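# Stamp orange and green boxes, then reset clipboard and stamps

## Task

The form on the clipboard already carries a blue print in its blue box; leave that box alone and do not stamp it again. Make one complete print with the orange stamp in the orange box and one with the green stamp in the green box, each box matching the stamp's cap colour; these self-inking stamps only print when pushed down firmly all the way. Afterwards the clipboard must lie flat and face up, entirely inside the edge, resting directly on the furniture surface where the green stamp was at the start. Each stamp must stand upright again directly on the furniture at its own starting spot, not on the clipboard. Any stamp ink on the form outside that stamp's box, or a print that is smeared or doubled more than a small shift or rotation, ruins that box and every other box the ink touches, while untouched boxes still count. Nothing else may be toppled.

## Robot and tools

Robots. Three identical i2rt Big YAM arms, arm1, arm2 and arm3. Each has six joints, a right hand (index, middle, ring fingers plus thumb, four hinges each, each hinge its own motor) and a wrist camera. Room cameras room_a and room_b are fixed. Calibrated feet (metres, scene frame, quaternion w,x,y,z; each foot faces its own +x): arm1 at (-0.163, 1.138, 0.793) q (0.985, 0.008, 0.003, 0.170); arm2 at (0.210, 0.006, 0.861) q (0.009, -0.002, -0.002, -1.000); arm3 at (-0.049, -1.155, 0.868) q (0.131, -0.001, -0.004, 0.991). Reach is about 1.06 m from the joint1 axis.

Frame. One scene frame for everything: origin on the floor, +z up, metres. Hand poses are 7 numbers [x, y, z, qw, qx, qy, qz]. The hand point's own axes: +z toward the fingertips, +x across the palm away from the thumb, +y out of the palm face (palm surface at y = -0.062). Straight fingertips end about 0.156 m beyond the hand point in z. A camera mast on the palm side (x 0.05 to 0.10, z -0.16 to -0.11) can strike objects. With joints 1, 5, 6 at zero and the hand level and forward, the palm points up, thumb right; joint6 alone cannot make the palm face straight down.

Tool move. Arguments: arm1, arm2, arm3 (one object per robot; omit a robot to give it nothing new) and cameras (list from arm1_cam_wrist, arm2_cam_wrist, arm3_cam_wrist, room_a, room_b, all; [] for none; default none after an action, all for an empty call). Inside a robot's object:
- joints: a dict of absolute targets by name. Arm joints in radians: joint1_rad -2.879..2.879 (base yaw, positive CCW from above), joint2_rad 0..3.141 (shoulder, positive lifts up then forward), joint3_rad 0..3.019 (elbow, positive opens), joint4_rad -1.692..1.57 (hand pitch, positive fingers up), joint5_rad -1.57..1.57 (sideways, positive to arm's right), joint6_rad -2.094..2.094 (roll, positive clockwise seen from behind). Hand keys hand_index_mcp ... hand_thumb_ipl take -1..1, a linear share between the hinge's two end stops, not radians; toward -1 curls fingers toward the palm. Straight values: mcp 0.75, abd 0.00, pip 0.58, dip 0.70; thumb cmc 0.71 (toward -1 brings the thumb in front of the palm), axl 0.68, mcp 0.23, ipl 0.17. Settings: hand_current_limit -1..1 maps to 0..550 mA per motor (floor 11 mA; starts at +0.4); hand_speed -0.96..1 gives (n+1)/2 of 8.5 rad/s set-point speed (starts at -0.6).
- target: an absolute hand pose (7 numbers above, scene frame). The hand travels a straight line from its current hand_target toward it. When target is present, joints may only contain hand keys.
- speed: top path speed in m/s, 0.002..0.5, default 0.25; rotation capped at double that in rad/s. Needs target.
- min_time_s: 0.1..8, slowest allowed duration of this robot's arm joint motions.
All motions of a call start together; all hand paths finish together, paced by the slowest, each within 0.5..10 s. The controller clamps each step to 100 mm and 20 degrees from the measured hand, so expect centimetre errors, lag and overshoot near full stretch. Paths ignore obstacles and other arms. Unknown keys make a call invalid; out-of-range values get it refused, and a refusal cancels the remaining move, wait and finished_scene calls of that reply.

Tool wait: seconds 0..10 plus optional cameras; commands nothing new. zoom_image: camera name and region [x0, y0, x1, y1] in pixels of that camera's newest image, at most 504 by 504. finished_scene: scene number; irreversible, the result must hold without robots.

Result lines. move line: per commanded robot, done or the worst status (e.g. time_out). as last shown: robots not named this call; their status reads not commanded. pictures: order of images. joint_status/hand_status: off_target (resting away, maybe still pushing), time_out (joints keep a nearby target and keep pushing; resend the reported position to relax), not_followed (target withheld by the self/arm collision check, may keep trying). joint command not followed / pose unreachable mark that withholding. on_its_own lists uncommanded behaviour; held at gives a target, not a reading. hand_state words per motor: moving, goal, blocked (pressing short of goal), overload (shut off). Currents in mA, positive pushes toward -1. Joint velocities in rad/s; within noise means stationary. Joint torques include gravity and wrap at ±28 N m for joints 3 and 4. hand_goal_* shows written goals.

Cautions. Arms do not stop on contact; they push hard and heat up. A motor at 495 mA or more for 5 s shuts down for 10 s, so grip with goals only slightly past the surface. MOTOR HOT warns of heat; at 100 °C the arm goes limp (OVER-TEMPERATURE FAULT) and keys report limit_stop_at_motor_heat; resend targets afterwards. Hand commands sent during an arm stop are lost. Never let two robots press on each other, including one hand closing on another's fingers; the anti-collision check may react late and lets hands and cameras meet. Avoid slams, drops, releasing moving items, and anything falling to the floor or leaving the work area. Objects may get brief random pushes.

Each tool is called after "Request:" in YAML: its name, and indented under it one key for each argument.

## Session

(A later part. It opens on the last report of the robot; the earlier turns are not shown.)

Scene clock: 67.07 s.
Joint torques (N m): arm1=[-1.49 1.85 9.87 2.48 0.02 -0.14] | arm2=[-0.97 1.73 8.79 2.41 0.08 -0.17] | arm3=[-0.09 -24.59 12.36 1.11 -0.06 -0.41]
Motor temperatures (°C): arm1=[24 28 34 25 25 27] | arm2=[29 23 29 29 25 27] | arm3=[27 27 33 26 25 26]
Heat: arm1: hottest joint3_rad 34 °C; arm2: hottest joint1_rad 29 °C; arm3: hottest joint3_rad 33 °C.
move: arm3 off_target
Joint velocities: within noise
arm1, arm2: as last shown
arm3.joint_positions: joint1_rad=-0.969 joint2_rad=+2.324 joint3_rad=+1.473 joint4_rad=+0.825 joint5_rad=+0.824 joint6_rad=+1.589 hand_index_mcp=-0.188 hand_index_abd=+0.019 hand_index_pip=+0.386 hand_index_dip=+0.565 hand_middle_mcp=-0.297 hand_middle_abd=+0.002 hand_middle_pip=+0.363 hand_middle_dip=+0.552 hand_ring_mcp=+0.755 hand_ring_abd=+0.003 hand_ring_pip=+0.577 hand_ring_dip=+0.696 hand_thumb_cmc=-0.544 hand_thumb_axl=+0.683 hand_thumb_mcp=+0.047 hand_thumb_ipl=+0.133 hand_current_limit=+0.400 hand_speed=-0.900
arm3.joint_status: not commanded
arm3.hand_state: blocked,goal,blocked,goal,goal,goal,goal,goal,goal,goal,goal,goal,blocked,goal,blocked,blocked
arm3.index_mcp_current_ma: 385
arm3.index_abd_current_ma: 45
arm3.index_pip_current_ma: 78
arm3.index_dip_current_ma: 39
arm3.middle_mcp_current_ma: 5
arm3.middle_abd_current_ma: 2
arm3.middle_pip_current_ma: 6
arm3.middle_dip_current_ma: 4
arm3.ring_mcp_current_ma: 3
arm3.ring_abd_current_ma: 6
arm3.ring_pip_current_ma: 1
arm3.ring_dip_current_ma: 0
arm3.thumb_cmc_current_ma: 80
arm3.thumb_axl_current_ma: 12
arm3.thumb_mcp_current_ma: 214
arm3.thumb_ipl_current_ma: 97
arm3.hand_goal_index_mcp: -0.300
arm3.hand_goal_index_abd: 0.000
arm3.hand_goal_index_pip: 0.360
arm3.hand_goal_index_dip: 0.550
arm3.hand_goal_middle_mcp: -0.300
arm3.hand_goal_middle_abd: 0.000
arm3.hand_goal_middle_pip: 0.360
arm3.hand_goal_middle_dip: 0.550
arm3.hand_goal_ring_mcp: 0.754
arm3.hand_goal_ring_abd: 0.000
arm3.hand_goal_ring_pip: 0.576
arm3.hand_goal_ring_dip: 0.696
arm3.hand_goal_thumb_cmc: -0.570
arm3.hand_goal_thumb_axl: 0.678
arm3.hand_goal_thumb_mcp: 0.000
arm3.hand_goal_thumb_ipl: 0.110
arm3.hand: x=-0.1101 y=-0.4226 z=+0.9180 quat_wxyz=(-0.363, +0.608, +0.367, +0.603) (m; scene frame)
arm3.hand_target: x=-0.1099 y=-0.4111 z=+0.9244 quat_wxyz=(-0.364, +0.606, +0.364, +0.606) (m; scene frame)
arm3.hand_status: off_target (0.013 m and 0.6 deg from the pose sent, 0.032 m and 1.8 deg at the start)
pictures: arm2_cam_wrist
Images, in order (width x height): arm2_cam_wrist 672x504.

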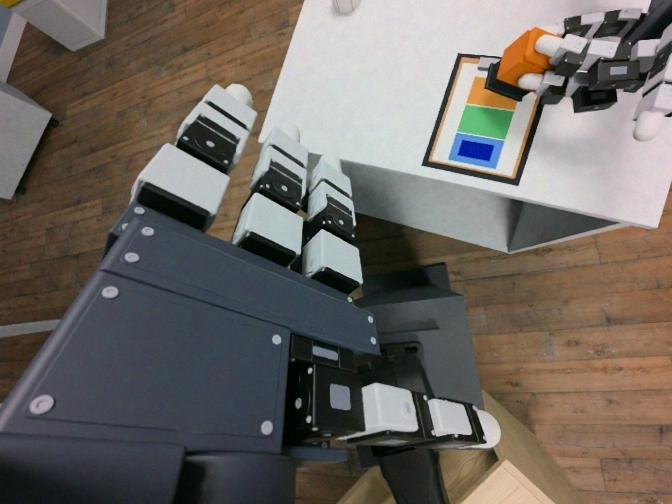

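Request:
move:
  cameras: ["arm3_cam_wrist", "room_a", "room_b"]

Request:
zoom_image:
  camera: "room_a"
  region: [180, 170, 260, 235]

Request:
zoom_image:
  camera: "arm3_cam_wrist"
  region: [522, 150, 672, 430]

Request:
zoom_image:
  camera: "room_b"
  region: [340, 210, 420, 275]

Scene clock: 68.73 s.
Joint torques (N m): arm1=[-1.55 1.73 9.85 2.48 0.02 -0.14] | arm2=[-1.08 1.85 8.76 2.41 0.08 -0.16] | arm3=[-0.15 -24.59 12.36 1.11 -0.06 -0.41]
Motor temperatures (°C): arm1=[24 28 34 25 25 27] | arm2=[29 23 29 29 25 27] | arm3=[27 27 33 26 25 26]
Heat: arm1: hottest joint3_rad 34 °C; arm2: hottest joint1_rad 29 °C; arm3: hottest joint3_rad 33 °C.
Joint velocities: within noise
arm1.joint_positions: joint1_rad=+0.539 joint2_rad=+0.634 joint3_rad=+1.406 joint4_rad=-1.334 joint5_rad=-0.069 joint6_rad=+1.110 hand_index_mcp=+0.754 hand_index_abd=+0.000 hand_index_pip=+0.577 hand_index_dip=+0.696 hand_middle_mcp=+0.754 hand_middle_abd=+0.000 hand_middle_pip=+0.577 hand_middle_dip=+0.696 hand_ring_mcp=+0.754 hand_ring_abd=+0.000 hand_ring_pip=+0.577 hand_ring_dip=+0.696 hand_thumb_cmc=+0.714 hand_thumb_axl=+0.677 hand_thumb_mcp=+0.226 hand_thumb_ipl=+0.168 hand_current_limit=+0.400 hand_speed=-0.600
arm1.joint_status: not commanded
arm1.hand_state: goal,goal,goal,goal,goal,goal,goal,goal,goal,goal,goal,goal,goal,goal,goal,goal
arm1.index_mcp_current_ma: 0
arm1.index_abd_current_ma: 0
arm1.index_pip_current_ma: 0
arm1.index_dip_current_ma: 0
arm1.middle_mcp_current_ma: 0
arm1.middle_abd_current_ma: 0
arm1.middle_pip_current_ma: 0
arm1.middle_dip_current_ma: 0
arm1.ring_mcp_current_ma: 0
arm1.ring_abd_current_ma: 0
arm1.ring_pip_current_ma: 0
arm1.ring_dip_current_ma: 0
arm1.thumb_cmc_current_ma: 0
arm1.thumb_axl_current_ma: 0
arm1.thumb_mcp_current_ma: 0
arm1.thumb_ipl_current_ma: 0
arm1.hand_goal_index_mcp: 0.754
arm1.hand_goal_index_abd: 0.000
arm1.hand_goal_index_pip: 0.576
arm1.hand_goal_index_dip: 0.696
arm1.hand_goal_middle_mcp: 0.754
arm1.hand_goal_middle_abd: 0.000
arm1.hand_goal_middle_pip: 0.576
arm1.hand_goal_middle_dip: 0.696
arm1.hand_goal_ring_mcp: 0.754
arm1.hand_goal_ring_abd: 0.000
arm1.hand_goal_ring_pip: 0.576
arm1.hand_goal_ring_dip: 0.696
arm1.hand_goal_thumb_cmc: 0.714
arm1.hand_goal_thumb_axl: 0.678
arm1.hand_goal_thumb_mcp: 0.226
arm1.hand_goal_thumb_ipl: 0.168
arm1.hand: x=+0.0601 y=+1.2783 z=+1.3493 quat_wxyz=(-0.137, +0.676, +0.553, +0.467) (m; scene frame)
arm1.hand_target: x=+0.0586 y=+1.2762 z=+1.3602 quat_wxyz=(-0.139, +0.671, +0.550, +0.478) (m; scene frame)
arm1.hand_status: not commanded
arm2.joint_positions: joint1_rad=+1.820 joint2_rad=+0.271 joint3_rad=+0.773 joint4_rad=-1.104 joint5_rad=+0.113 joint6_rad=+1.139 hand_index_mcp=+0.756 hand_index_abd=+0.001 hand_index_pip=+0.577 hand_index_dip=+0.696 hand_middle_mcp=+0.756 hand_middle_abd=+0.001 hand_middle_pip=+0.577 hand_middle_dip=+0.696 hand_ring_mcp=+0.756 hand_ring_abd=+0.001 hand_ring_pip=+0.577 hand_ring_dip=+0.696 hand_thumb_cmc=+0.715 hand_thumb_axl=+0.677 hand_thumb_mcp=+0.225 hand_thumb_ipl=+0.168 hand_current_limit=+0.400 hand_speed=-0.600
arm2.joint_status: not commanded
arm2.hand_state: goal,goal,goal,goal,goal,goal,goal,goal,goal,goal,goal,goal,goal,goal,goal,goal
arm2.index_mcp_current_ma: 7
arm2.index_abd_current_ma: 2
arm2.index_pip_current_ma: 2
arm2.index_dip_current_ma: 0
arm2.middle_mcp_current_ma: 7
arm2.middle_abd_current_ma: 2
arm2.middle_pip_current_ma: 2
arm2.middle_dip_current_ma: 0
arm2.ring_mcp_current_ma: 8
arm2.ring_abd_current_ma: 2
arm2.ring_pip_current_ma: 2
arm2.ring_dip_current_ma: 0
arm2.thumb_cmc_current_ma: 4
arm2.thumb_axl_current_ma: -3
arm2.thumb_mcp_current_ma: -3
arm2.thumb_ipl_current_ma: -1
arm2.hand_goal_index_mcp: 0.754
arm2.hand_goal_index_abd: 0.000
arm2.hand_goal_index_pip: 0.576
arm2.hand_goal_index_dip: 0.696
arm2.hand_goal_middle_mcp: 0.754
arm2.hand_goal_middle_abd: 0.000
arm2.hand_goal_middle_pip: 0.576
arm2.hand_goal_middle_dip: 0.696
arm2.hand_goal_ring_mcp: 0.754
arm2.hand_goal_ring_abd: 0.000
arm2.hand_goal_ring_pip: 0.576
arm2.hand_goal_ring_dip: 0.696
arm2.hand_goal_thumb_cmc: 0.714
arm2.hand_goal_thumb_axl: 0.678
arm2.hand_goal_thumb_mcp: 0.226
arm2.hand_goal_thumb_ipl: 0.168
arm2.hand: x=+0.1657 y=-0.2270 z=+1.2214 quat_wxyz=(+0.390, +0.789, -0.395, +0.262) (m; scene frame)
arm2.hand_target: x=+0.1637 y=-0.2274 z=+1.2301 quat_wxyz=(+0.403, +0.782, -0.392, +0.268) (m; scene frame)
arm2.hand_status: not commanded
arm3.joint_positions: joint1_rad=-0.969 joint2_rad=+2.324 joint3_rad=+1.473 joint4_rad=+0.825 joint5_rad=+0.824 joint6_rad=+1.589 hand_index_mcp=-0.188 hand_index_abd=+0.019 hand_index_pip=+0.386 hand_index_dip=+0.565 hand_middle_mcp=-0.297 hand_middle_abd=+0.002 hand_middle_pip=+0.363 hand_middle_dip=+0.552 hand_ring_mcp=+0.755 hand_ring_abd=+0.003 hand_ring_pip=+0.577 hand_ring_dip=+0.696 hand_thumb_cmc=-0.544 hand_thumb_axl=+0.683 hand_thumb_mcp=+0.047 hand_thumb_ipl=+0.133 hand_current_limit=+0.400 hand_speed=-0.900
arm3.joint_status: not commanded
arm3.hand_state: blocked,goal,blocked,goal,goal,goal,goal,goal,goal,goal,goal,goal,blocked,goal,blocked,blocked
arm3.index_mcp_current_ma: 385
arm3.index_abd_current_ma: 45
arm3.index_pip_current_ma: 78
arm3.index_dip_current_ma: 39
arm3.middle_mcp_current_ma: 5
arm3.middle_abd_current_ma: 2
arm3.middle_pip_current_ma: 6
arm3.middle_dip_current_ma: 4
arm3.ring_mcp_current_ma: 3
arm3.ring_abd_current_ma: 6
arm3.ring_pip_current_ma: 1
arm3.ring_dip_current_ma: 0
arm3.thumb_cmc_current_ma: 80
arm3.thumb_axl_current_ma: 12
arm3.thumb_mcp_current_ma: 214
arm3.thumb_ipl_current_ma: 97
arm3.hand_goal_index_mcp: -0.300
arm3.hand_goal_index_abd: 0.000
arm3.hand_goal_index_pip: 0.360
arm3.hand_goal_index_dip: 0.550
arm3.hand_goal_middle_mcp: -0.300
arm3.hand_goal_middle_abd: 0.000
arm3.hand_goal_middle_pip: 0.360
arm3.hand_goal_middle_dip: 0.550
arm3.hand_goal_ring_mcp: 0.754
arm3.hand_goal_ring_abd: 0.000
arm3.hand_goal_ring_pip: 0.576
arm3.hand_goal_ring_dip: 0.696
arm3.hand_goal_thumb_cmc: -0.570
arm3.hand_goal_thumb_axl: 0.678
arm3.hand_goal_thumb_mcp: 0.000
arm3.hand_goal_thumb_ipl: 0.110
arm3.hand: x=-0.1101 y=-0.4226 z=+0.9180 quat_wxyz=(-0.363, +0.608, +0.367, +0.603) (m; scene frame)
arm3.hand_target: x=-0.1099 y=-0.4111 z=+0.9244 quat_wxyz=(-0.364, +0.606, +0.364, +0.606) (m; scene frame)
arm3.hand_status: off_target (0.013 m and 0.6 deg from the pose sent, 0.032 m and 1.8 deg at the start)
pictures: arm3_cam_wrist, room_a, room_b
Images, in order (width x height): arm3_cam_wrist 672x504, room_a 672x504, room_b 672x504.

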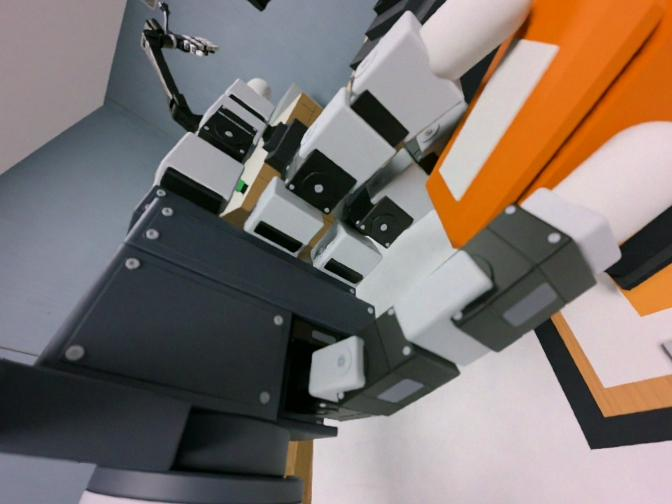

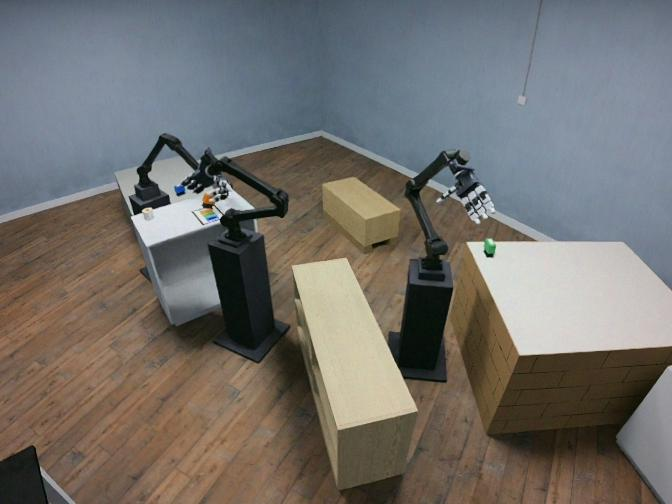

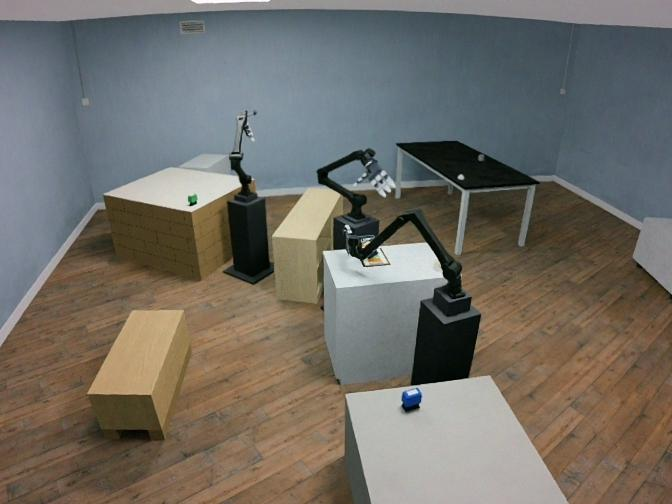

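Scaled by 6.300 from the camera's 672x504 image, which has a finer 960x720 frame.

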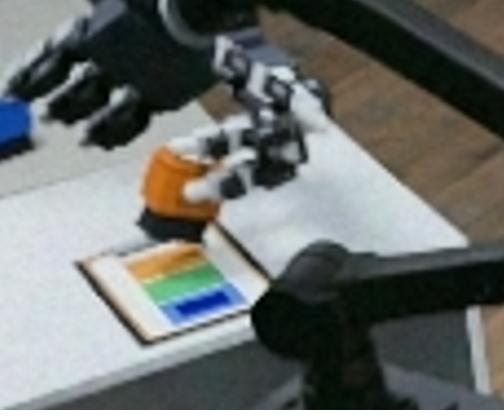

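Scaled by 1.800 from the camera's 672x504 image, which has a finer 960x720 frame.

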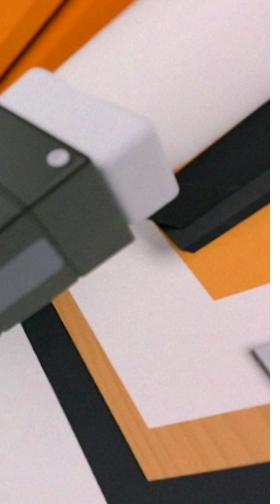

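Scaled by 6.300 from the camera's 672x504 image, which has a finer 960x720 frame.

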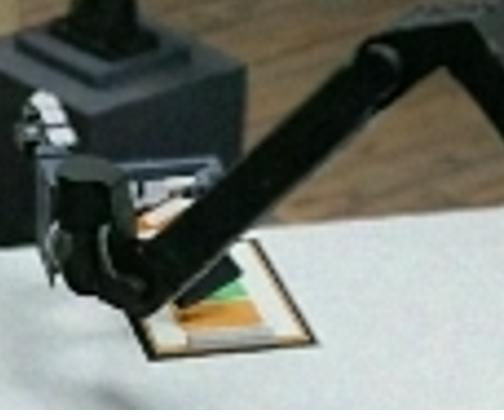

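Request:
move:
  arm3: {"target": [-0.098, -0.4149, 0.913, 0.3642, -0.6061, -0.3642, -0.6061], "speed": 0.05}
  cameras: ["arm3_cam_wrist", "arm2_cam_wrist"]

Request:
zoom_image:
  camera: "arm2_cam_wrist"
  region: [412, 0, 672, 200]

Request:
zoom_image:
  camera: "arm3_cam_wrist"
  region: [422, 150, 672, 430]

Scene clock: 71.03 s.
Joint torques (N m): arm1=[-1.55 1.9 9.88 2.47 0.02 -0.14] | arm2=[-1.03 1.79 8.77 2.41 0.08 -0.16] | arm3=[-0.09 -23.94 10.09 2.35 -0.09 -0.41]
Motor temperatures (°C): arm1=[24 28 34 25 25 27] | arm2=[29 23 29 29 25 27] | arm3=[27 27 33 26 25 26]
Heat: arm1: hottest joint3_rad 34 °C; arm2: hottest joint1_rad 29 °C; arm3: hottest joint3_rad 33 °C.
move: arm3 done
Joint velocities: within noise
arm1, arm2: as last shown
arm3.joint_positions: joint1_rad=-0.985 joint2_rad=+2.324 joint3_rad=+1.473 joint4_rad=+0.825 joint5_rad=+0.809 joint6_rad=+1.589 hand_index_mcp=-0.188 hand_index_abd=+0.019 hand_index_pip=+0.386 hand_index_dip=+0.565 hand_middle_mcp=-0.297 hand_middle_abd=+0.002 hand_middle_pip=+0.363 hand_middle_dip=+0.552 hand_ring_mcp=+0.755 hand_ring_abd=+0.003 hand_ring_pip=+0.577 hand_ring_dip=+0.696 hand_thumb_cmc=-0.544 hand_thumb_axl=+0.683 hand_thumb_mcp=+0.047 hand_thumb_ipl=+0.133 hand_current_limit=+0.400 hand_speed=-0.900
arm3.joint_status: not commanded
arm3.hand_state: blocked,goal,blocked,goal,goal,goal,goal,goal,goal,goal,goal,goal,blocked,goal,blocked,blocked
arm3.index_mcp_current_ma: 385
arm3.index_abd_current_ma: 45
arm3.index_pip_current_ma: 78
arm3.index_dip_current_ma: 39
arm3.middle_mcp_current_ma: 5
arm3.middle_abd_current_ma: 2
arm3.middle_pip_current_ma: 6
arm3.middle_dip_current_ma: 4
arm3.ring_mcp_current_ma: 3
arm3.ring_abd_current_ma: 6
arm3.ring_pip_current_ma: 1
arm3.ring_dip_current_ma: 0
arm3.thumb_cmc_current_ma: 80
arm3.thumb_axl_current_ma: 12
arm3.thumb_mcp_current_ma: 214
arm3.thumb_ipl_current_ma: 97
arm3.hand_goal_index_mcp: -0.300
arm3.hand_goal_index_abd: 0.000
arm3.hand_goal_index_pip: 0.360
arm3.hand_goal_index_dip: 0.550
arm3.hand_goal_middle_mcp: -0.300
arm3.hand_goal_middle_abd: 0.000
arm3.hand_goal_middle_pip: 0.360
arm3.hand_goal_middle_dip: 0.550
arm3.hand_goal_ring_mcp: 0.754
arm3.hand_goal_ring_abd: 0.000
arm3.hand_goal_ring_pip: 0.576
arm3.hand_goal_ring_dip: 0.696
arm3.hand_goal_thumb_cmc: -0.570
arm3.hand_goal_thumb_axl: 0.678
arm3.hand_goal_thumb_mcp: 0.000
arm3.hand_goal_thumb_ipl: 0.110
arm3.hand: x=-0.1002 y=-0.4195 z=+0.9180 quat_wxyz=(-0.363, +0.609, +0.367, +0.603) (m; scene frame)
arm3.hand_target: x=-0.0979 y=-0.4151 z=+0.9132 quat_wxyz=(-0.364, +0.606, +0.364, +0.606) (m; scene frame)
arm3.hand_status: done (0.007 m and 0.6 deg from the pose sent, 0.015 m and 0.6 deg at the start)
pictures: arm2_cam_wrist, arm3_cam_wrist
Images, in order (width x height): arm2_cam_wrist 672x504, arm3_cam_wrist 672x504.

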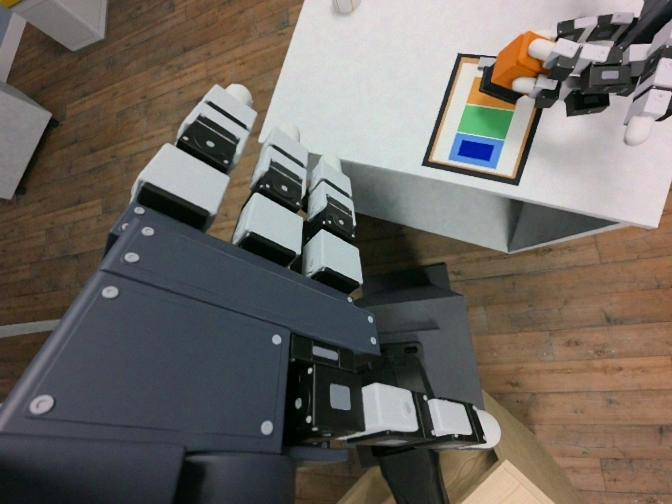

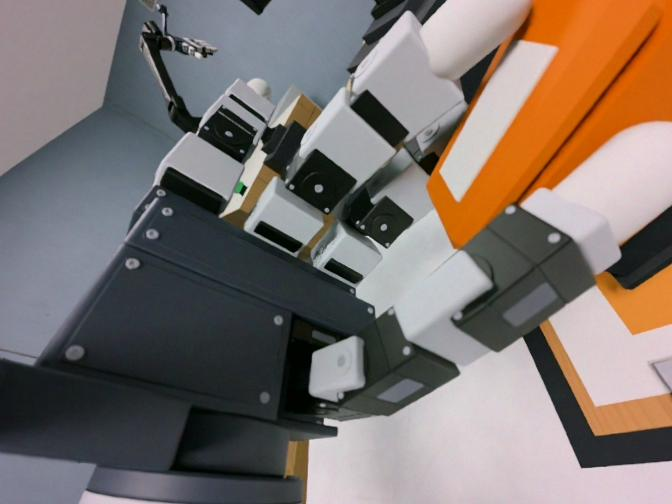

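Scaled by 1.938 from the camera's 672x504 image, which has a finer 960x720 frame.

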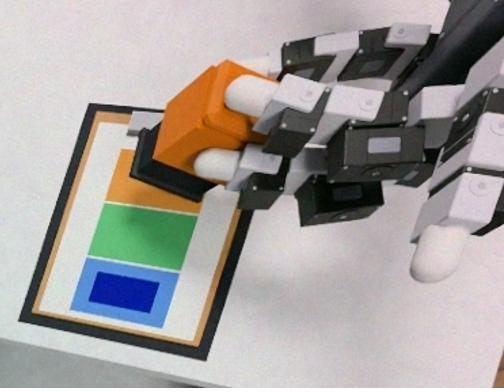

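Scaled by 1.800 from the camera's 672x504 image, which has a finer 960x720 frame.

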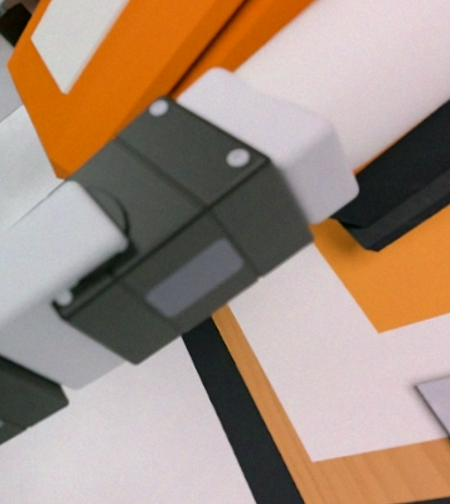

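Request:
move:
  arm3: {"target": [-0.088, -0.417, 0.900, 0.3642, -0.6061, -0.3642, -0.6061], "speed": 0.05}
  cameras: ["arm3_cam_wrist", "arm2_cam_wrist"]

Request:
zoom_image:
  camera: "arm2_cam_wrist"
  region: [412, 0, 672, 200]

Request:
zoom_image:
  camera: "arm3_cam_wrist"
  region: [422, 150, 672, 430]

Scene clock: 72.23 s.
Joint torques (N m): arm1=[-1.49 1.79 9.87 2.45 0.03 -0.14] | arm2=[-1.03 1.79 8.77 2.43 0.08 -0.17] | arm3=[-0.15 -24.23 8.7 2.59 -0.09 -0.41]
Motor temperatures (°C): arm1=[24 28 34 25 25 27] | arm2=[29 23 29 29 25 27] | arm3=[27 27 33 26 25 26]
Heat: arm1: hottest joint3_rad 34 °C; arm2: hottest joint1_rad 29 °C; arm3: hottest joint3_rad 33 °C.
move: arm3 done
Joint velocities: within noise
arm1, arm2: as last shown
arm3.joint_positions: joint1_rad=-0.998 joint2_rad=+2.344 joint3_rad=+1.473 joint4_rad=+0.848 joint5_rad=+0.796 joint6_rad=+1.589 hand_index_mcp=-0.188 hand_index_abd=+0.019 hand_index_pip=+0.386 hand_index_dip=+0.565 hand_middle_mcp=-0.297 hand_middle_abd=+0.002 hand_middle_pip=+0.363 hand_middle_dip=+0.552 hand_ring_mcp=+0.755 hand_ring_abd=+0.003 hand_ring_pip=+0.577 hand_ring_dip=+0.696 hand_thumb_cmc=-0.544 hand_thumb_axl=+0.683 hand_thumb_mcp=+0.047 hand_thumb_ipl=+0.133 hand_current_limit=+0.400 hand_speed=-0.900
arm3.joint_status: not commanded
arm3.hand_state: blocked,goal,blocked,goal,goal,goal,goal,goal,goal,goal,goal,goal,blocked,goal,blocked,blocked
arm3.index_mcp_current_ma: 385
arm3.index_abd_current_ma: 45
arm3.index_pip_current_ma: 78
arm3.index_dip_current_ma: 39
arm3.middle_mcp_current_ma: 5
arm3.middle_abd_current_ma: 2
arm3.middle_pip_current_ma: 6
arm3.middle_dip_current_ma: 4
arm3.ring_mcp_current_ma: 3
arm3.ring_abd_current_ma: 6
arm3.ring_pip_current_ma: 1
arm3.ring_dip_current_ma: 0
arm3.thumb_cmc_current_ma: 80
arm3.thumb_axl_current_ma: 12
arm3.thumb_mcp_current_ma: 214
arm3.thumb_ipl_current_ma: 97
arm3.hand_goal_index_mcp: -0.300
arm3.hand_goal_index_abd: 0.000
arm3.hand_goal_index_pip: 0.360
arm3.hand_goal_index_dip: 0.550
arm3.hand_goal_middle_mcp: -0.300
arm3.hand_goal_middle_abd: 0.000
arm3.hand_goal_middle_pip: 0.360
arm3.hand_goal_middle_dip: 0.550
arm3.hand_goal_ring_mcp: 0.754
arm3.hand_goal_ring_abd: 0.000
arm3.hand_goal_ring_pip: 0.576
arm3.hand_goal_ring_dip: 0.696
arm3.hand_goal_thumb_cmc: -0.570
arm3.hand_goal_thumb_axl: 0.678
arm3.hand_goal_thumb_mcp: 0.000
arm3.hand_goal_thumb_ipl: 0.110
arm3.hand: x=-0.0920 y=-0.4179 z=+0.9071 quat_wxyz=(-0.364, +0.608, +0.366, +0.603) (m; scene frame)
arm3.hand_target: x=-0.0881 y=-0.4171 z=+0.9001 quat_wxyz=(-0.364, +0.606, +0.364, +0.606) (m; scene frame)
arm3.hand_status: done (0.008 m and 0.5 deg from the pose sent, 0.022 m and 0.6 deg at the start)
pictures: arm2_cam_wrist, arm3_cam_wrist
Images, in order (width x height): arm2_cam_wrist 672x504, arm3_cam_wrist 672x504.

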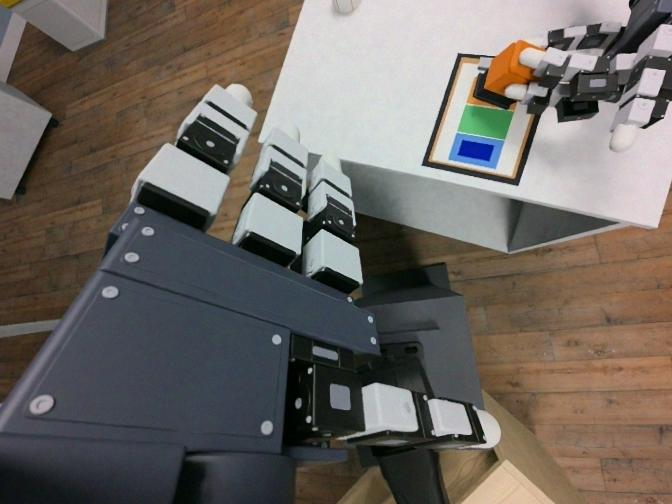

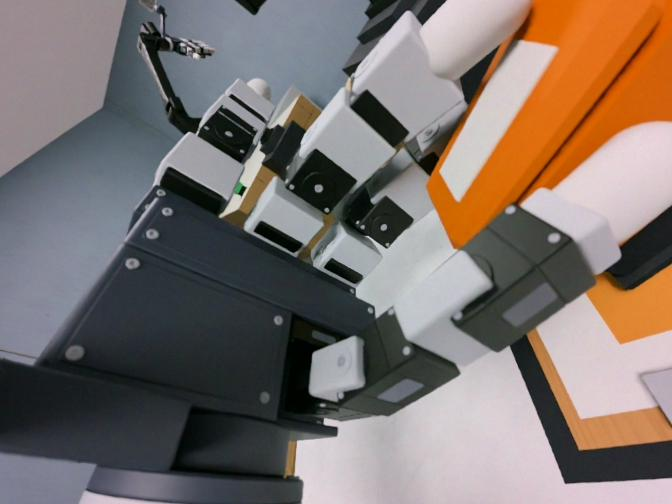

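Scaled by 1.938 from the camera's 672x504 image, which has a finer 960x720 frame.

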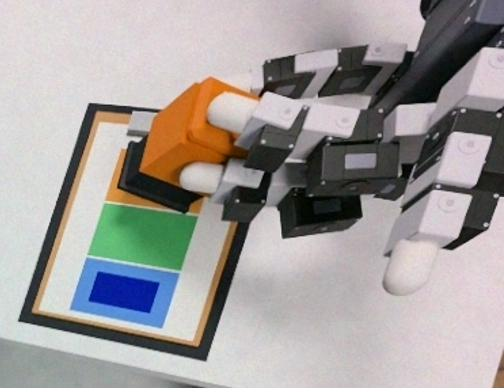

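Scaled by 1.800 from the camera's 672x504 image, which has a finer 960x720 frame.

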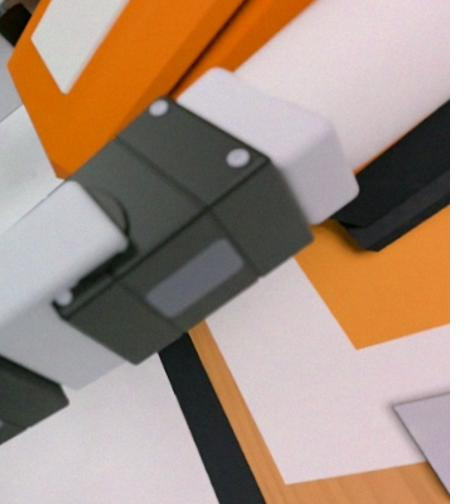

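Request:
move:
  arm3: {"target": [-0.0985, -0.421, 0.893, 0.3642, -0.6061, -0.3642, -0.6061], "speed": 0.05}
  cameras: ["arm3_cam_wrist", "arm2_cam_wrist"]

Request:
zoom_image:
  camera: "arm2_cam_wrist"
  region: [412, 0, 672, 200]

Request:
zoom_image:
  camera: "arm3_cam_wrist"
  region: [422, 150, 672, 430]

Scene clock: 73.90 s.
Joint torques (N m): arm1=[-1.44 1.85 9.88 2.5 0.02 -0.14] | arm2=[-1.03 1.79 8.77 2.41 0.08 -0.16] | arm3=[1.03 -24.06 8.76 2.52 0.14 -0.4]
Motor temperatures (°C): arm1=[24 28 34 25 25 27] | arm2=[29 23 29 29 25 27] | arm3=[27 27 33 26 25 26]
Heat: arm1: hottest joint3_rad 34 °C; arm2: hottest joint1_rad 29 °C; arm3: hottest joint3_rad 33 °C.
move: arm3 done
Joint velocities: within noise
arm1, arm2: as last shown
arm3.joint_positions: joint1_rad=-0.995 joint2_rad=+2.355 joint3_rad=+1.473 joint4_rad=+0.861 joint5_rad=+0.807 joint6_rad=+1.589 hand_index_mcp=-0.188 hand_index_abd=+0.017 hand_index_pip=+0.386 hand_index_dip=+0.565 hand_middle_mcp=-0.297 hand_middle_abd=+0.002 hand_middle_pip=+0.363 hand_middle_dip=+0.552 hand_ring_mcp=+0.755 hand_ring_abd=+0.003 hand_ring_pip=+0.577 hand_ring_dip=+0.696 hand_thumb_cmc=-0.544 hand_thumb_axl=+0.683 hand_thumb_mcp=+0.047 hand_thumb_ipl=+0.133 hand_current_limit=+0.400 hand_speed=-0.900
arm3.joint_status: not commanded
arm3.hand_state: blocked,goal,blocked,goal,goal,goal,goal,goal,goal,goal,goal,goal,blocked,goal,blocked,blocked
arm3.index_mcp_current_ma: 385
arm3.index_abd_current_ma: 39
arm3.index_pip_current_ma: 78
arm3.index_dip_current_ma: 39
arm3.middle_mcp_current_ma: 5
arm3.middle_abd_current_ma: 2
arm3.middle_pip_current_ma: 6
arm3.middle_dip_current_ma: 4
arm3.ring_mcp_current_ma: 3
arm3.ring_abd_current_ma: 6
arm3.ring_pip_current_ma: 1
arm3.ring_dip_current_ma: 0
arm3.thumb_cmc_current_ma: 79
arm3.thumb_axl_current_ma: 12
arm3.thumb_mcp_current_ma: 214
arm3.thumb_ipl_current_ma: 97
arm3.hand_goal_index_mcp: -0.300
arm3.hand_goal_index_abd: 0.000
arm3.hand_goal_index_pip: 0.360
arm3.hand_goal_index_dip: 0.550
arm3.hand_goal_middle_mcp: -0.300
arm3.hand_goal_middle_abd: 0.000
arm3.hand_goal_middle_pip: 0.360
arm3.hand_goal_middle_dip: 0.550
arm3.hand_goal_ring_mcp: 0.754
arm3.hand_goal_ring_abd: 0.000
arm3.hand_goal_ring_pip: 0.576
arm3.hand_goal_ring_dip: 0.696
arm3.hand_goal_thumb_cmc: -0.570
arm3.hand_goal_thumb_axl: 0.678
arm3.hand_goal_thumb_mcp: 0.000
arm3.hand_goal_thumb_ipl: 0.110
arm3.hand: x=-0.0925 y=-0.4204 z=+0.9015 quat_wxyz=(-0.362, +0.610, +0.363, +0.605) (m; scene frame)
arm3.hand_target: x=-0.0984 y=-0.4212 z=+0.8930 quat_wxyz=(-0.364, +0.606, +0.364, +0.606) (m; scene frame)
arm3.hand_status: done (0.010 m and 0.5 deg from the pose sent, 0.016 m and 0.5 deg at the start)
pictures: arm2_cam_wrist, arm3_cam_wrist
Images, in order (width x height): arm2_cam_wrist 672x504, arm3_cam_wrist 672x504.

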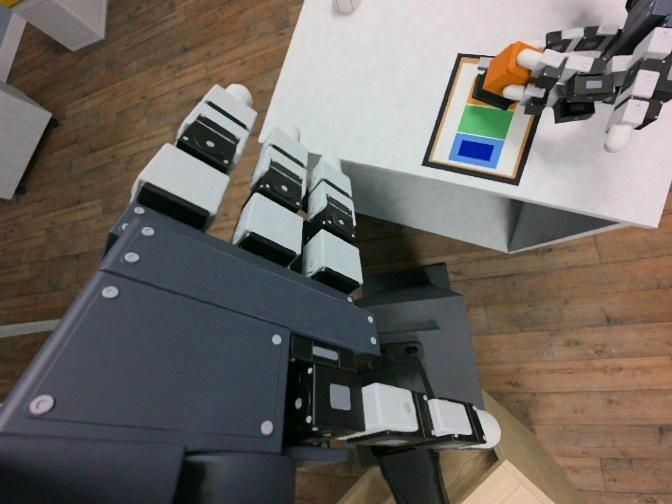

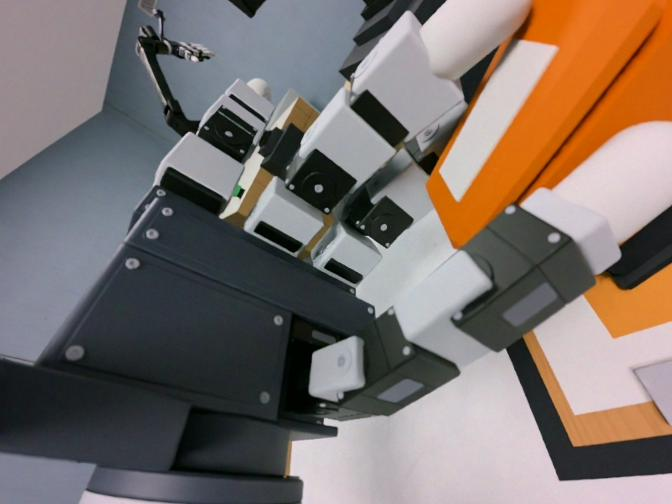

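Scaled by 1.938 from the camera's 672x504 image, which has a finer 960x720 frame.

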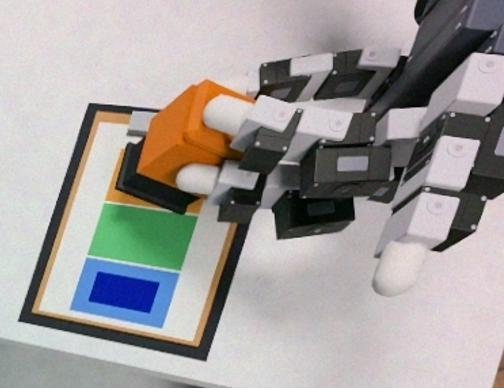

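Scaled by 1.800 from the camera's 672x504 image, which has a finer 960x720 frame.

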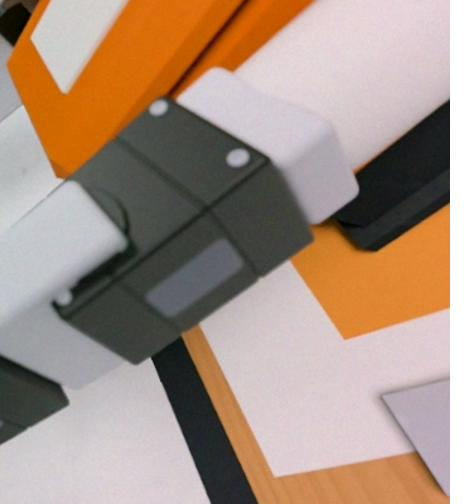

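Request:
move:
  arm3: {"target": [-0.103, -0.431, 0.884, 0.3642, -0.6061, -0.3642, -0.6061], "speed": 0.05}
  cameras: ["arm3_cam_wrist", "arm2_cam_wrist"]

Request:
zoom_image:
  camera: "arm2_cam_wrist"
  region: [412, 0, 672, 200]

Request:
zoom_image:
  camera: "arm3_cam_wrist"
  region: [422, 150, 672, 430]

Scene clock: 75.03 s.
Joint torques (N m): arm1=[-1.61 1.9 9.87 2.45 0.02 -0.14] | arm2=[-1.03 1.85 8.76 2.43 0.08 -0.17] | arm3=[1.14 -23.36 7.62 2.45 0.15 -0.4]
Motor temperatures (°C): arm1=[24 28 34 25 25 27] | arm2=[29 23 29 29 25 27] | arm3=[27 27 33 26 25 26]
Heat: arm1: hottest joint3_rad 34 °C; arm2: hottest joint1_rad 29 °C; arm3: hottest joint3_rad 33 °C.
move: arm3 off_target
Joint velocities: within noise
arm1, arm2: as last shown
arm3.joint_positions: joint1_rad=-0.985 joint2_rad=+2.355 joint3_rad=+1.459 joint4_rad=+0.894 joint5_rad=+0.818 joint6_rad=+1.589 hand_index_mcp=-0.188 hand_index_abd=-0.003 hand_index_pip=+0.388 hand_index_dip=+0.566 hand_middle_mcp=-0.298 hand_middle_abd=+0.002 hand_middle_pip=+0.362 hand_middle_dip=+0.552 hand_ring_mcp=+0.755 hand_ring_abd=+0.003 hand_ring_pip=+0.577 hand_ring_dip=+0.696 hand_thumb_cmc=-0.543 hand_thumb_axl=+0.683 hand_thumb_mcp=+0.047 hand_thumb_ipl=+0.133 hand_current_limit=+0.400 hand_speed=-0.900
arm3.joint_status: not commanded
arm3.hand_state: blocked,goal,blocked,goal,goal,goal,goal,goal,goal,goal,goal,goal,blocked,goal,blocked,blocked
arm3.index_mcp_current_ma: 385
arm3.index_abd_current_ma: -4
arm3.index_pip_current_ma: 85
arm3.index_dip_current_ma: 44
arm3.middle_mcp_current_ma: 4
arm3.middle_abd_current_ma: 2
arm3.middle_pip_current_ma: 4
arm3.middle_dip_current_ma: 3
arm3.ring_mcp_current_ma: 3
arm3.ring_abd_current_ma: 6
arm3.ring_pip_current_ma: 1
arm3.ring_dip_current_ma: 0
arm3.thumb_cmc_current_ma: 84
arm3.thumb_axl_current_ma: 14
arm3.thumb_mcp_current_ma: 214
arm3.thumb_ipl_current_ma: 97
arm3.hand_goal_index_mcp: -0.300
arm3.hand_goal_index_abd: 0.000
arm3.hand_goal_index_pip: 0.360
arm3.hand_goal_index_dip: 0.550
arm3.hand_goal_middle_mcp: -0.300
arm3.hand_goal_middle_abd: 0.000
arm3.hand_goal_middle_pip: 0.360
arm3.hand_goal_middle_dip: 0.550
arm3.hand_goal_ring_mcp: 0.754
arm3.hand_goal_ring_abd: 0.000
arm3.hand_goal_ring_pip: 0.576
arm3.hand_goal_ring_dip: 0.696
arm3.hand_goal_thumb_cmc: -0.570
arm3.hand_goal_thumb_axl: 0.678
arm3.hand_goal_thumb_mcp: 0.000
arm3.hand_goal_thumb_ipl: 0.110
arm3.hand: x=-0.0974 y=-0.4260 z=+0.9005 quat_wxyz=(-0.368, +0.608, +0.356, +0.606) (m; scene frame)
arm3.hand_target: x=-0.1029 y=-0.4312 z=+0.8842 quat_wxyz=(-0.364, +0.606, +0.364, +0.606) (m; scene frame)
arm3.hand_status: off_target (0.018 m and 1.1 deg from the pose sent, 0.023 m and 0.5 deg at the start)
pictures: arm2_cam_wrist, arm3_cam_wrist
Images, in order (width x height): arm2_cam_wrist 672x504, arm3_cam_wrist 672x504.

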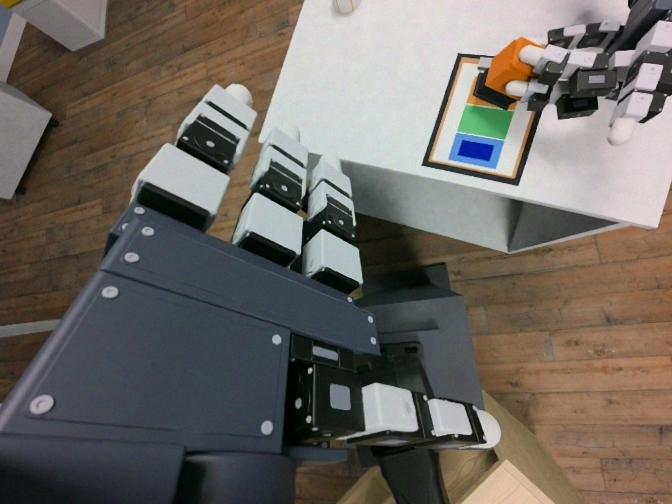

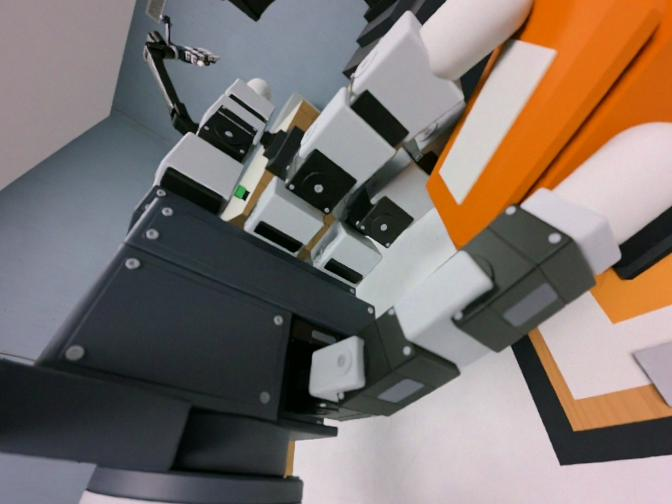

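Scaled by 1.938 from the camera's 672x504 image, which has a finer 960x720 frame.

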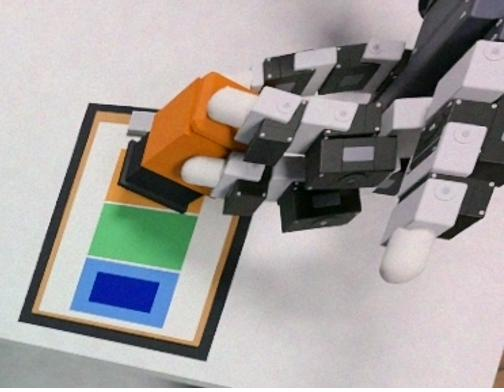

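Scaled by 1.800 from the camera's 672x504 image, which has a finer 960x720 frame.

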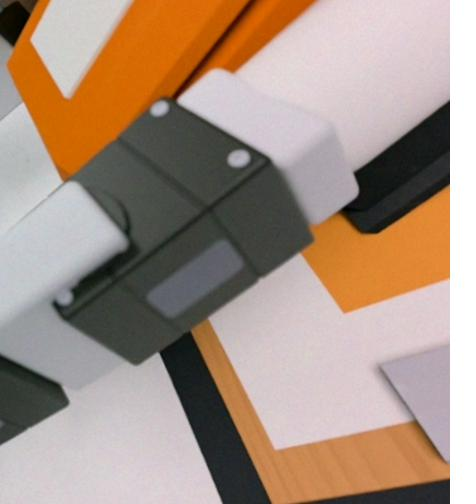

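Request:
move:
  arm3: {"target": [-0.073, -0.4355, 0.886, 0.3642, -0.6061, -0.3642, -0.6061], "speed": 0.05}
  cameras: ["arm3_cam_wrist", "arm2_cam_wrist"]

Request:
zoom_image:
  camera: "arm2_cam_wrist"
  region: [412, 0, 672, 200]

Request:
zoom_image:
  camera: "arm3_cam_wrist"
  region: [422, 150, 672, 430]

Scene clock: 76.50 s.
Joint torques (N m): arm1=[-1.61 1.79 9.87 2.47 0.02 -0.14] | arm2=[-1.03 1.85 8.77 2.43 0.08 -0.16] | arm3=[0.5 -24.76 7.43 2.45 -0.14 -0.23]
Motor temperatures (°C): arm1=[24 28 34 25 25 27] | arm2=[29 23 29 29 25 27] | arm3=[27 27 33 26 25 26]
Heat: arm1: hottest joint3_rad 34 °C; arm2: hottest joint1_rad 29 °C; arm3: hottest joint3_rad 33 °C.
move: arm3 done
Joint velocities: within noise
arm1, arm2: as last shown
arm3.joint_positions: joint1_rad=-1.020 joint2_rad=+2.352 joint3_rad=+1.407 joint4_rad=+0.921 joint5_rad=+0.784 joint6_rad=+1.572 hand_index_mcp=-0.190 hand_index_abd=+0.008 hand_index_pip=+0.389 hand_index_dip=+0.567 hand_middle_mcp=-0.298 hand_middle_abd=-0.001 hand_middle_pip=+0.362 hand_middle_dip=+0.552 hand_ring_mcp=+0.755 hand_ring_abd=+0.003 hand_ring_pip=+0.577 hand_ring_dip=+0.696 hand_thumb_cmc=-0.552 hand_thumb_axl=+0.682 hand_thumb_mcp=+0.047 hand_thumb_ipl=+0.133 hand_current_limit=+0.400 hand_speed=-0.900
arm3.joint_status: not commanded
arm3.hand_state: blocked,goal,blocked,goal,goal,goal,goal,goal,goal,goal,goal,goal,goal,goal,blocked,blocked
arm3.index_mcp_current_ma: 385
arm3.index_abd_current_ma: 15
arm3.index_pip_current_ma: 87
arm3.index_dip_current_ma: 45
arm3.middle_mcp_current_ma: 3
arm3.middle_abd_current_ma: -2
arm3.middle_pip_current_ma: 4
arm3.middle_dip_current_ma: 3
arm3.ring_mcp_current_ma: 3
arm3.ring_abd_current_ma: 6
arm3.ring_pip_current_ma: 1
arm3.ring_dip_current_ma: 0
arm3.thumb_cmc_current_ma: 52
arm3.thumb_axl_current_ma: 11
arm3.thumb_mcp_current_ma: 214
arm3.thumb_ipl_current_ma: 97
arm3.hand_goal_index_mcp: -0.300
arm3.hand_goal_index_abd: 0.000
arm3.hand_goal_index_pip: 0.360
arm3.hand_goal_index_dip: 0.550
arm3.hand_goal_middle_mcp: -0.300
arm3.hand_goal_middle_abd: 0.000
arm3.hand_goal_middle_pip: 0.360
arm3.hand_goal_middle_dip: 0.550
arm3.hand_goal_ring_mcp: 0.754
arm3.hand_goal_ring_abd: 0.000
arm3.hand_goal_ring_pip: 0.576
arm3.hand_goal_ring_dip: 0.696
arm3.hand_goal_thumb_cmc: -0.570
arm3.hand_goal_thumb_axl: 0.678
arm3.hand_goal_thumb_mcp: 0.000
arm3.hand_goal_thumb_ipl: 0.110
arm3.hand: x=-0.0708 y=-0.4349 z=+0.8885 quat_wxyz=(-0.356, +0.607, +0.368, +0.608) (m; scene frame)
arm3.hand_target: x=-0.0729 y=-0.4355 z=+0.8862 quat_wxyz=(-0.364, +0.606, +0.364, +0.606) (m; scene frame)
arm3.hand_status: done (0.003 m and 1.1 deg from the pose sent, 0.030 m and 1.1 deg at the start)
pictures: arm2_cam_wrist, arm3_cam_wrist
Images, in order (width x height): arm2_cam_wrist 672x504, arm3_cam_wrist 672x504.

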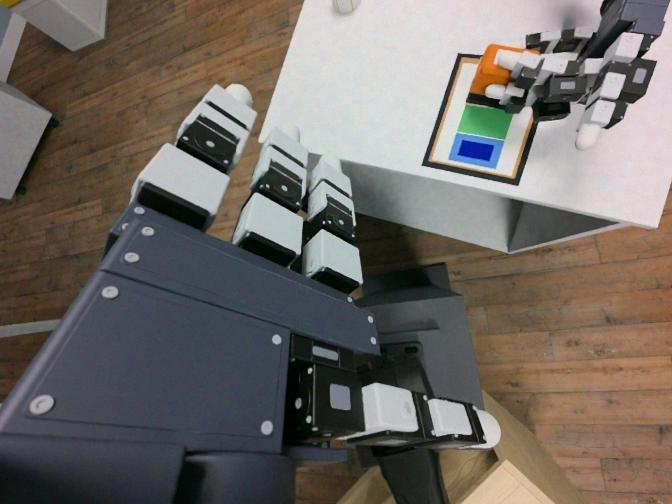

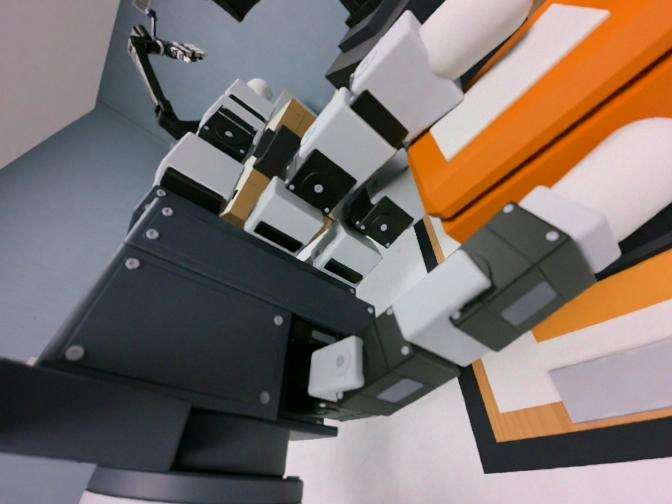

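Scaled by 1.938 from the camera's 672x504 image, which has a finer 960x720 frame.

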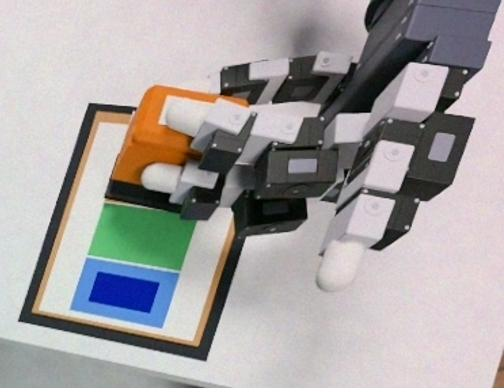

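Scaled by 1.800 from the camera's 672x504 image, which has a finer 960x720 frame.

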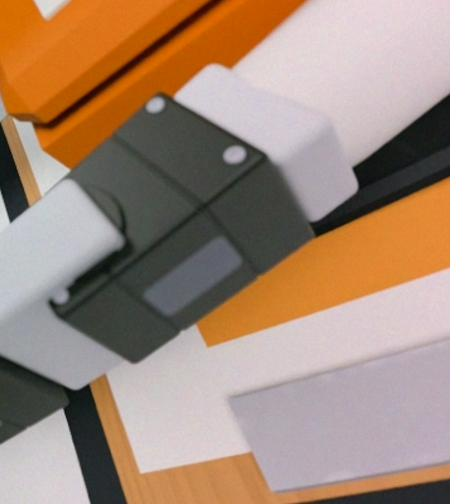

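Request:
zoom_image:
  camera: "arm2_cam_wrist"
  region: [425, 40, 545, 130]

Request:
zoom_image:
  camera: "arm3_cam_wrist"
  region: [522, 200, 672, 312]

Scaled by 4.200 from the camera's 672x504 image, which has a finer 960x720 frame.

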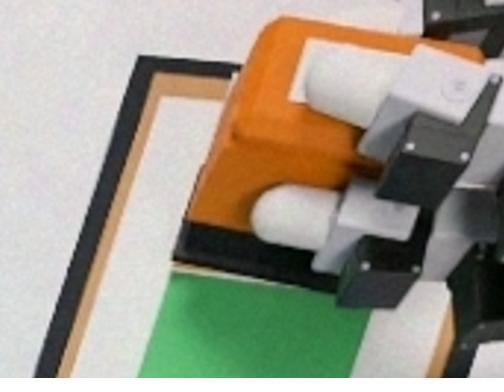

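Scaled by 3.360 from the camera's 672x504 image, which has a finer 960x720 frame.

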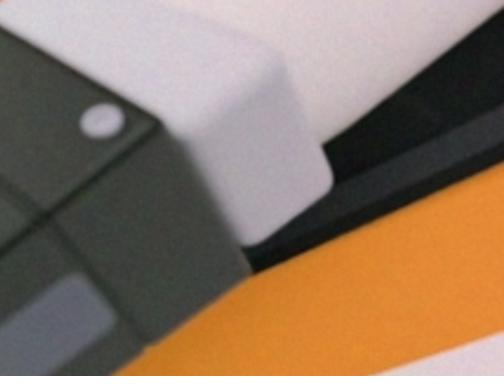

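Request:
move:
  arm3: {"joints": {"hand_index_mcp": -0.06, "hand_middle_mcp": -0.06, "hand_thumb_mcp": 0.13, "hand_thumb_ipl": 0.168}}
  cameras: ["arm3_cam_wrist", "arm2_cam_wrist"]

Request:
zoom_image:
  camera: "arm2_cam_wrist"
  region: [425, 40, 545, 130]

Request:
zoom_image:
  camera: "arm3_cam_wrist"
  region: [372, 0, 672, 300]

Scene clock: 78.90 s.
Joint torques (N m): arm1=[-1.49 1.79 9.87 2.47 0.02 -0.14] | arm2=[-1.03 1.79 8.79 2.43 0.09 -0.16] | arm3=[0.5 -24.82 7.47 2.48 -0.08 -0.22]
Motor temperatures (°C): arm1=[24 28 34 25 25 27] | arm2=[29 23 29 29 25 27] | arm3=[27 28 32 26 25 26]
Heat: arm1: hottest joint3_rad 34 °C; arm2: hottest joint1_rad 29 °C; arm3: hottest joint3_rad 32 °C.
move: arm3 done
Joint velocities: within noise
arm1, arm2: as last shown
arm3.joint_positions: joint1_rad=-1.020 joint2_rad=+2.352 joint3_rad=+1.407 joint4_rad=+0.921 joint5_rad=+0.782 joint6_rad=+1.572 hand_index_mcp=-0.062 hand_index_abd=+0.007 hand_index_pip=+0.363 hand_index_dip=+0.553 hand_middle_mcp=-0.062 hand_middle_abd=+0.001 hand_middle_pip=+0.362 hand_middle_dip=+0.552 hand_ring_mcp=+0.755 hand_ring_abd=+0.003 hand_ring_pip=+0.577 hand_ring_dip=+0.696 hand_thumb_cmc=-0.551 hand_thumb_axl=+0.682 hand_thumb_mcp=+0.128 hand_thumb_ipl=+0.166 hand_current_limit=+0.400 hand_speed=-0.900
arm3.joint_status: all done
arm3.hand_state: goal,goal,goal,goal,goal,goal,goal,goal,goal,goal,goal,goal,goal,goal,goal,goal
arm3.index_mcp_current_ma: -4
arm3.index_abd_current_ma: 13
arm3.index_pip_current_ma: 5
arm3.index_dip_current_ma: 5
arm3.middle_mcp_current_ma: -5
arm3.middle_abd_current_ma: 2
arm3.middle_pip_current_ma: 4
arm3.middle_dip_current_ma: 3
arm3.ring_mcp_current_ma: 3
arm3.ring_abd_current_ma: 6
arm3.ring_pip_current_ma: 1
arm3.ring_dip_current_ma: 0
arm3.thumb_cmc_current_ma: 54
arm3.thumb_axl_current_ma: 9
arm3.thumb_mcp_current_ma: -6
arm3.thumb_ipl_current_ma: -5
arm3.hand_goal_index_mcp: -0.060
arm3.hand_goal_index_abd: 0.000
arm3.hand_goal_index_pip: 0.360
arm3.hand_goal_index_dip: 0.550
arm3.hand_goal_middle_mcp: -0.060
arm3.hand_goal_middle_abd: 0.000
arm3.hand_goal_middle_pip: 0.360
arm3.hand_goal_middle_dip: 0.550
arm3.hand_goal_ring_mcp: 0.754
arm3.hand_goal_ring_abd: 0.000
arm3.hand_goal_ring_pip: 0.576
arm3.hand_goal_ring_dip: 0.696
arm3.hand_goal_thumb_cmc: -0.570
arm3.hand_goal_thumb_axl: 0.678
arm3.hand_goal_thumb_mcp: 0.130
arm3.hand_goal_thumb_ipl: 0.168
arm3.hand: x=-0.0710 y=-0.4346 z=+0.8884 quat_wxyz=(-0.356, +0.607, +0.369, +0.607) (m; scene frame)
arm3.hand_target: x=-0.0729 y=-0.4354 z=+0.8862 quat_wxyz=(-0.364, +0.606, +0.364, +0.606) (m; scene frame)
arm3.hand_status: not commanded
pictures: arm2_cam_wrist, arm3_cam_wrist
Images, in order (width x height): arm2_cam_wrist 672x504, arm3_cam_wrist 672x504.

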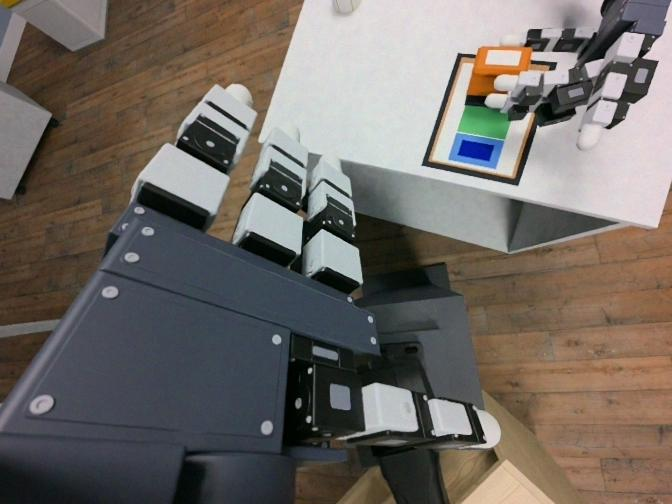

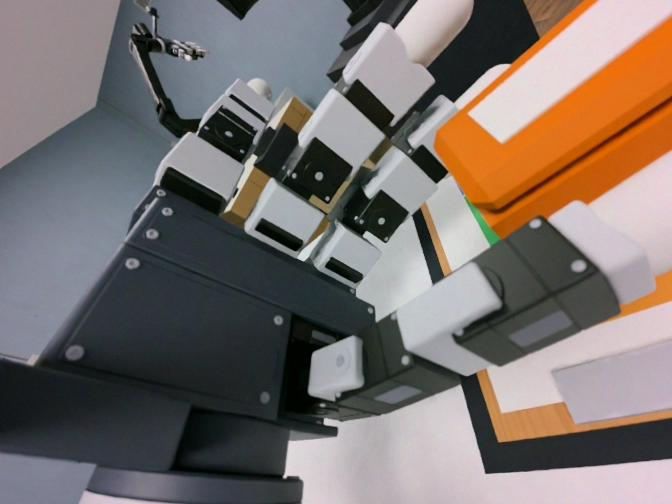

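Scaled by 4.200 from the camera's 672x504 image, which has a finer 960x720 frame.

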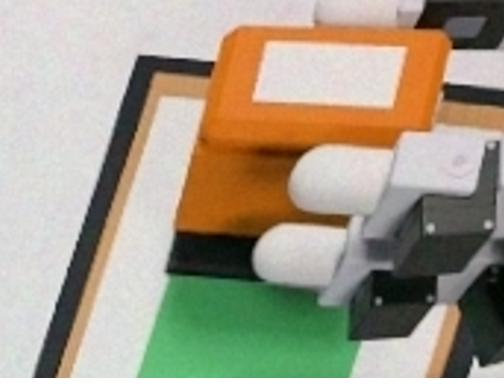

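Scaled by 1.680 from the camera's 672x504 image, which has a finer 960x720 frame.

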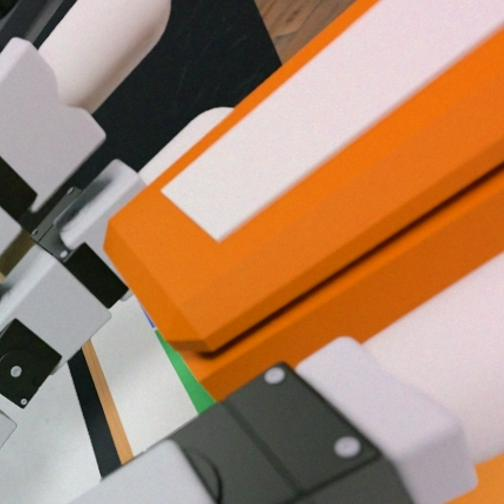

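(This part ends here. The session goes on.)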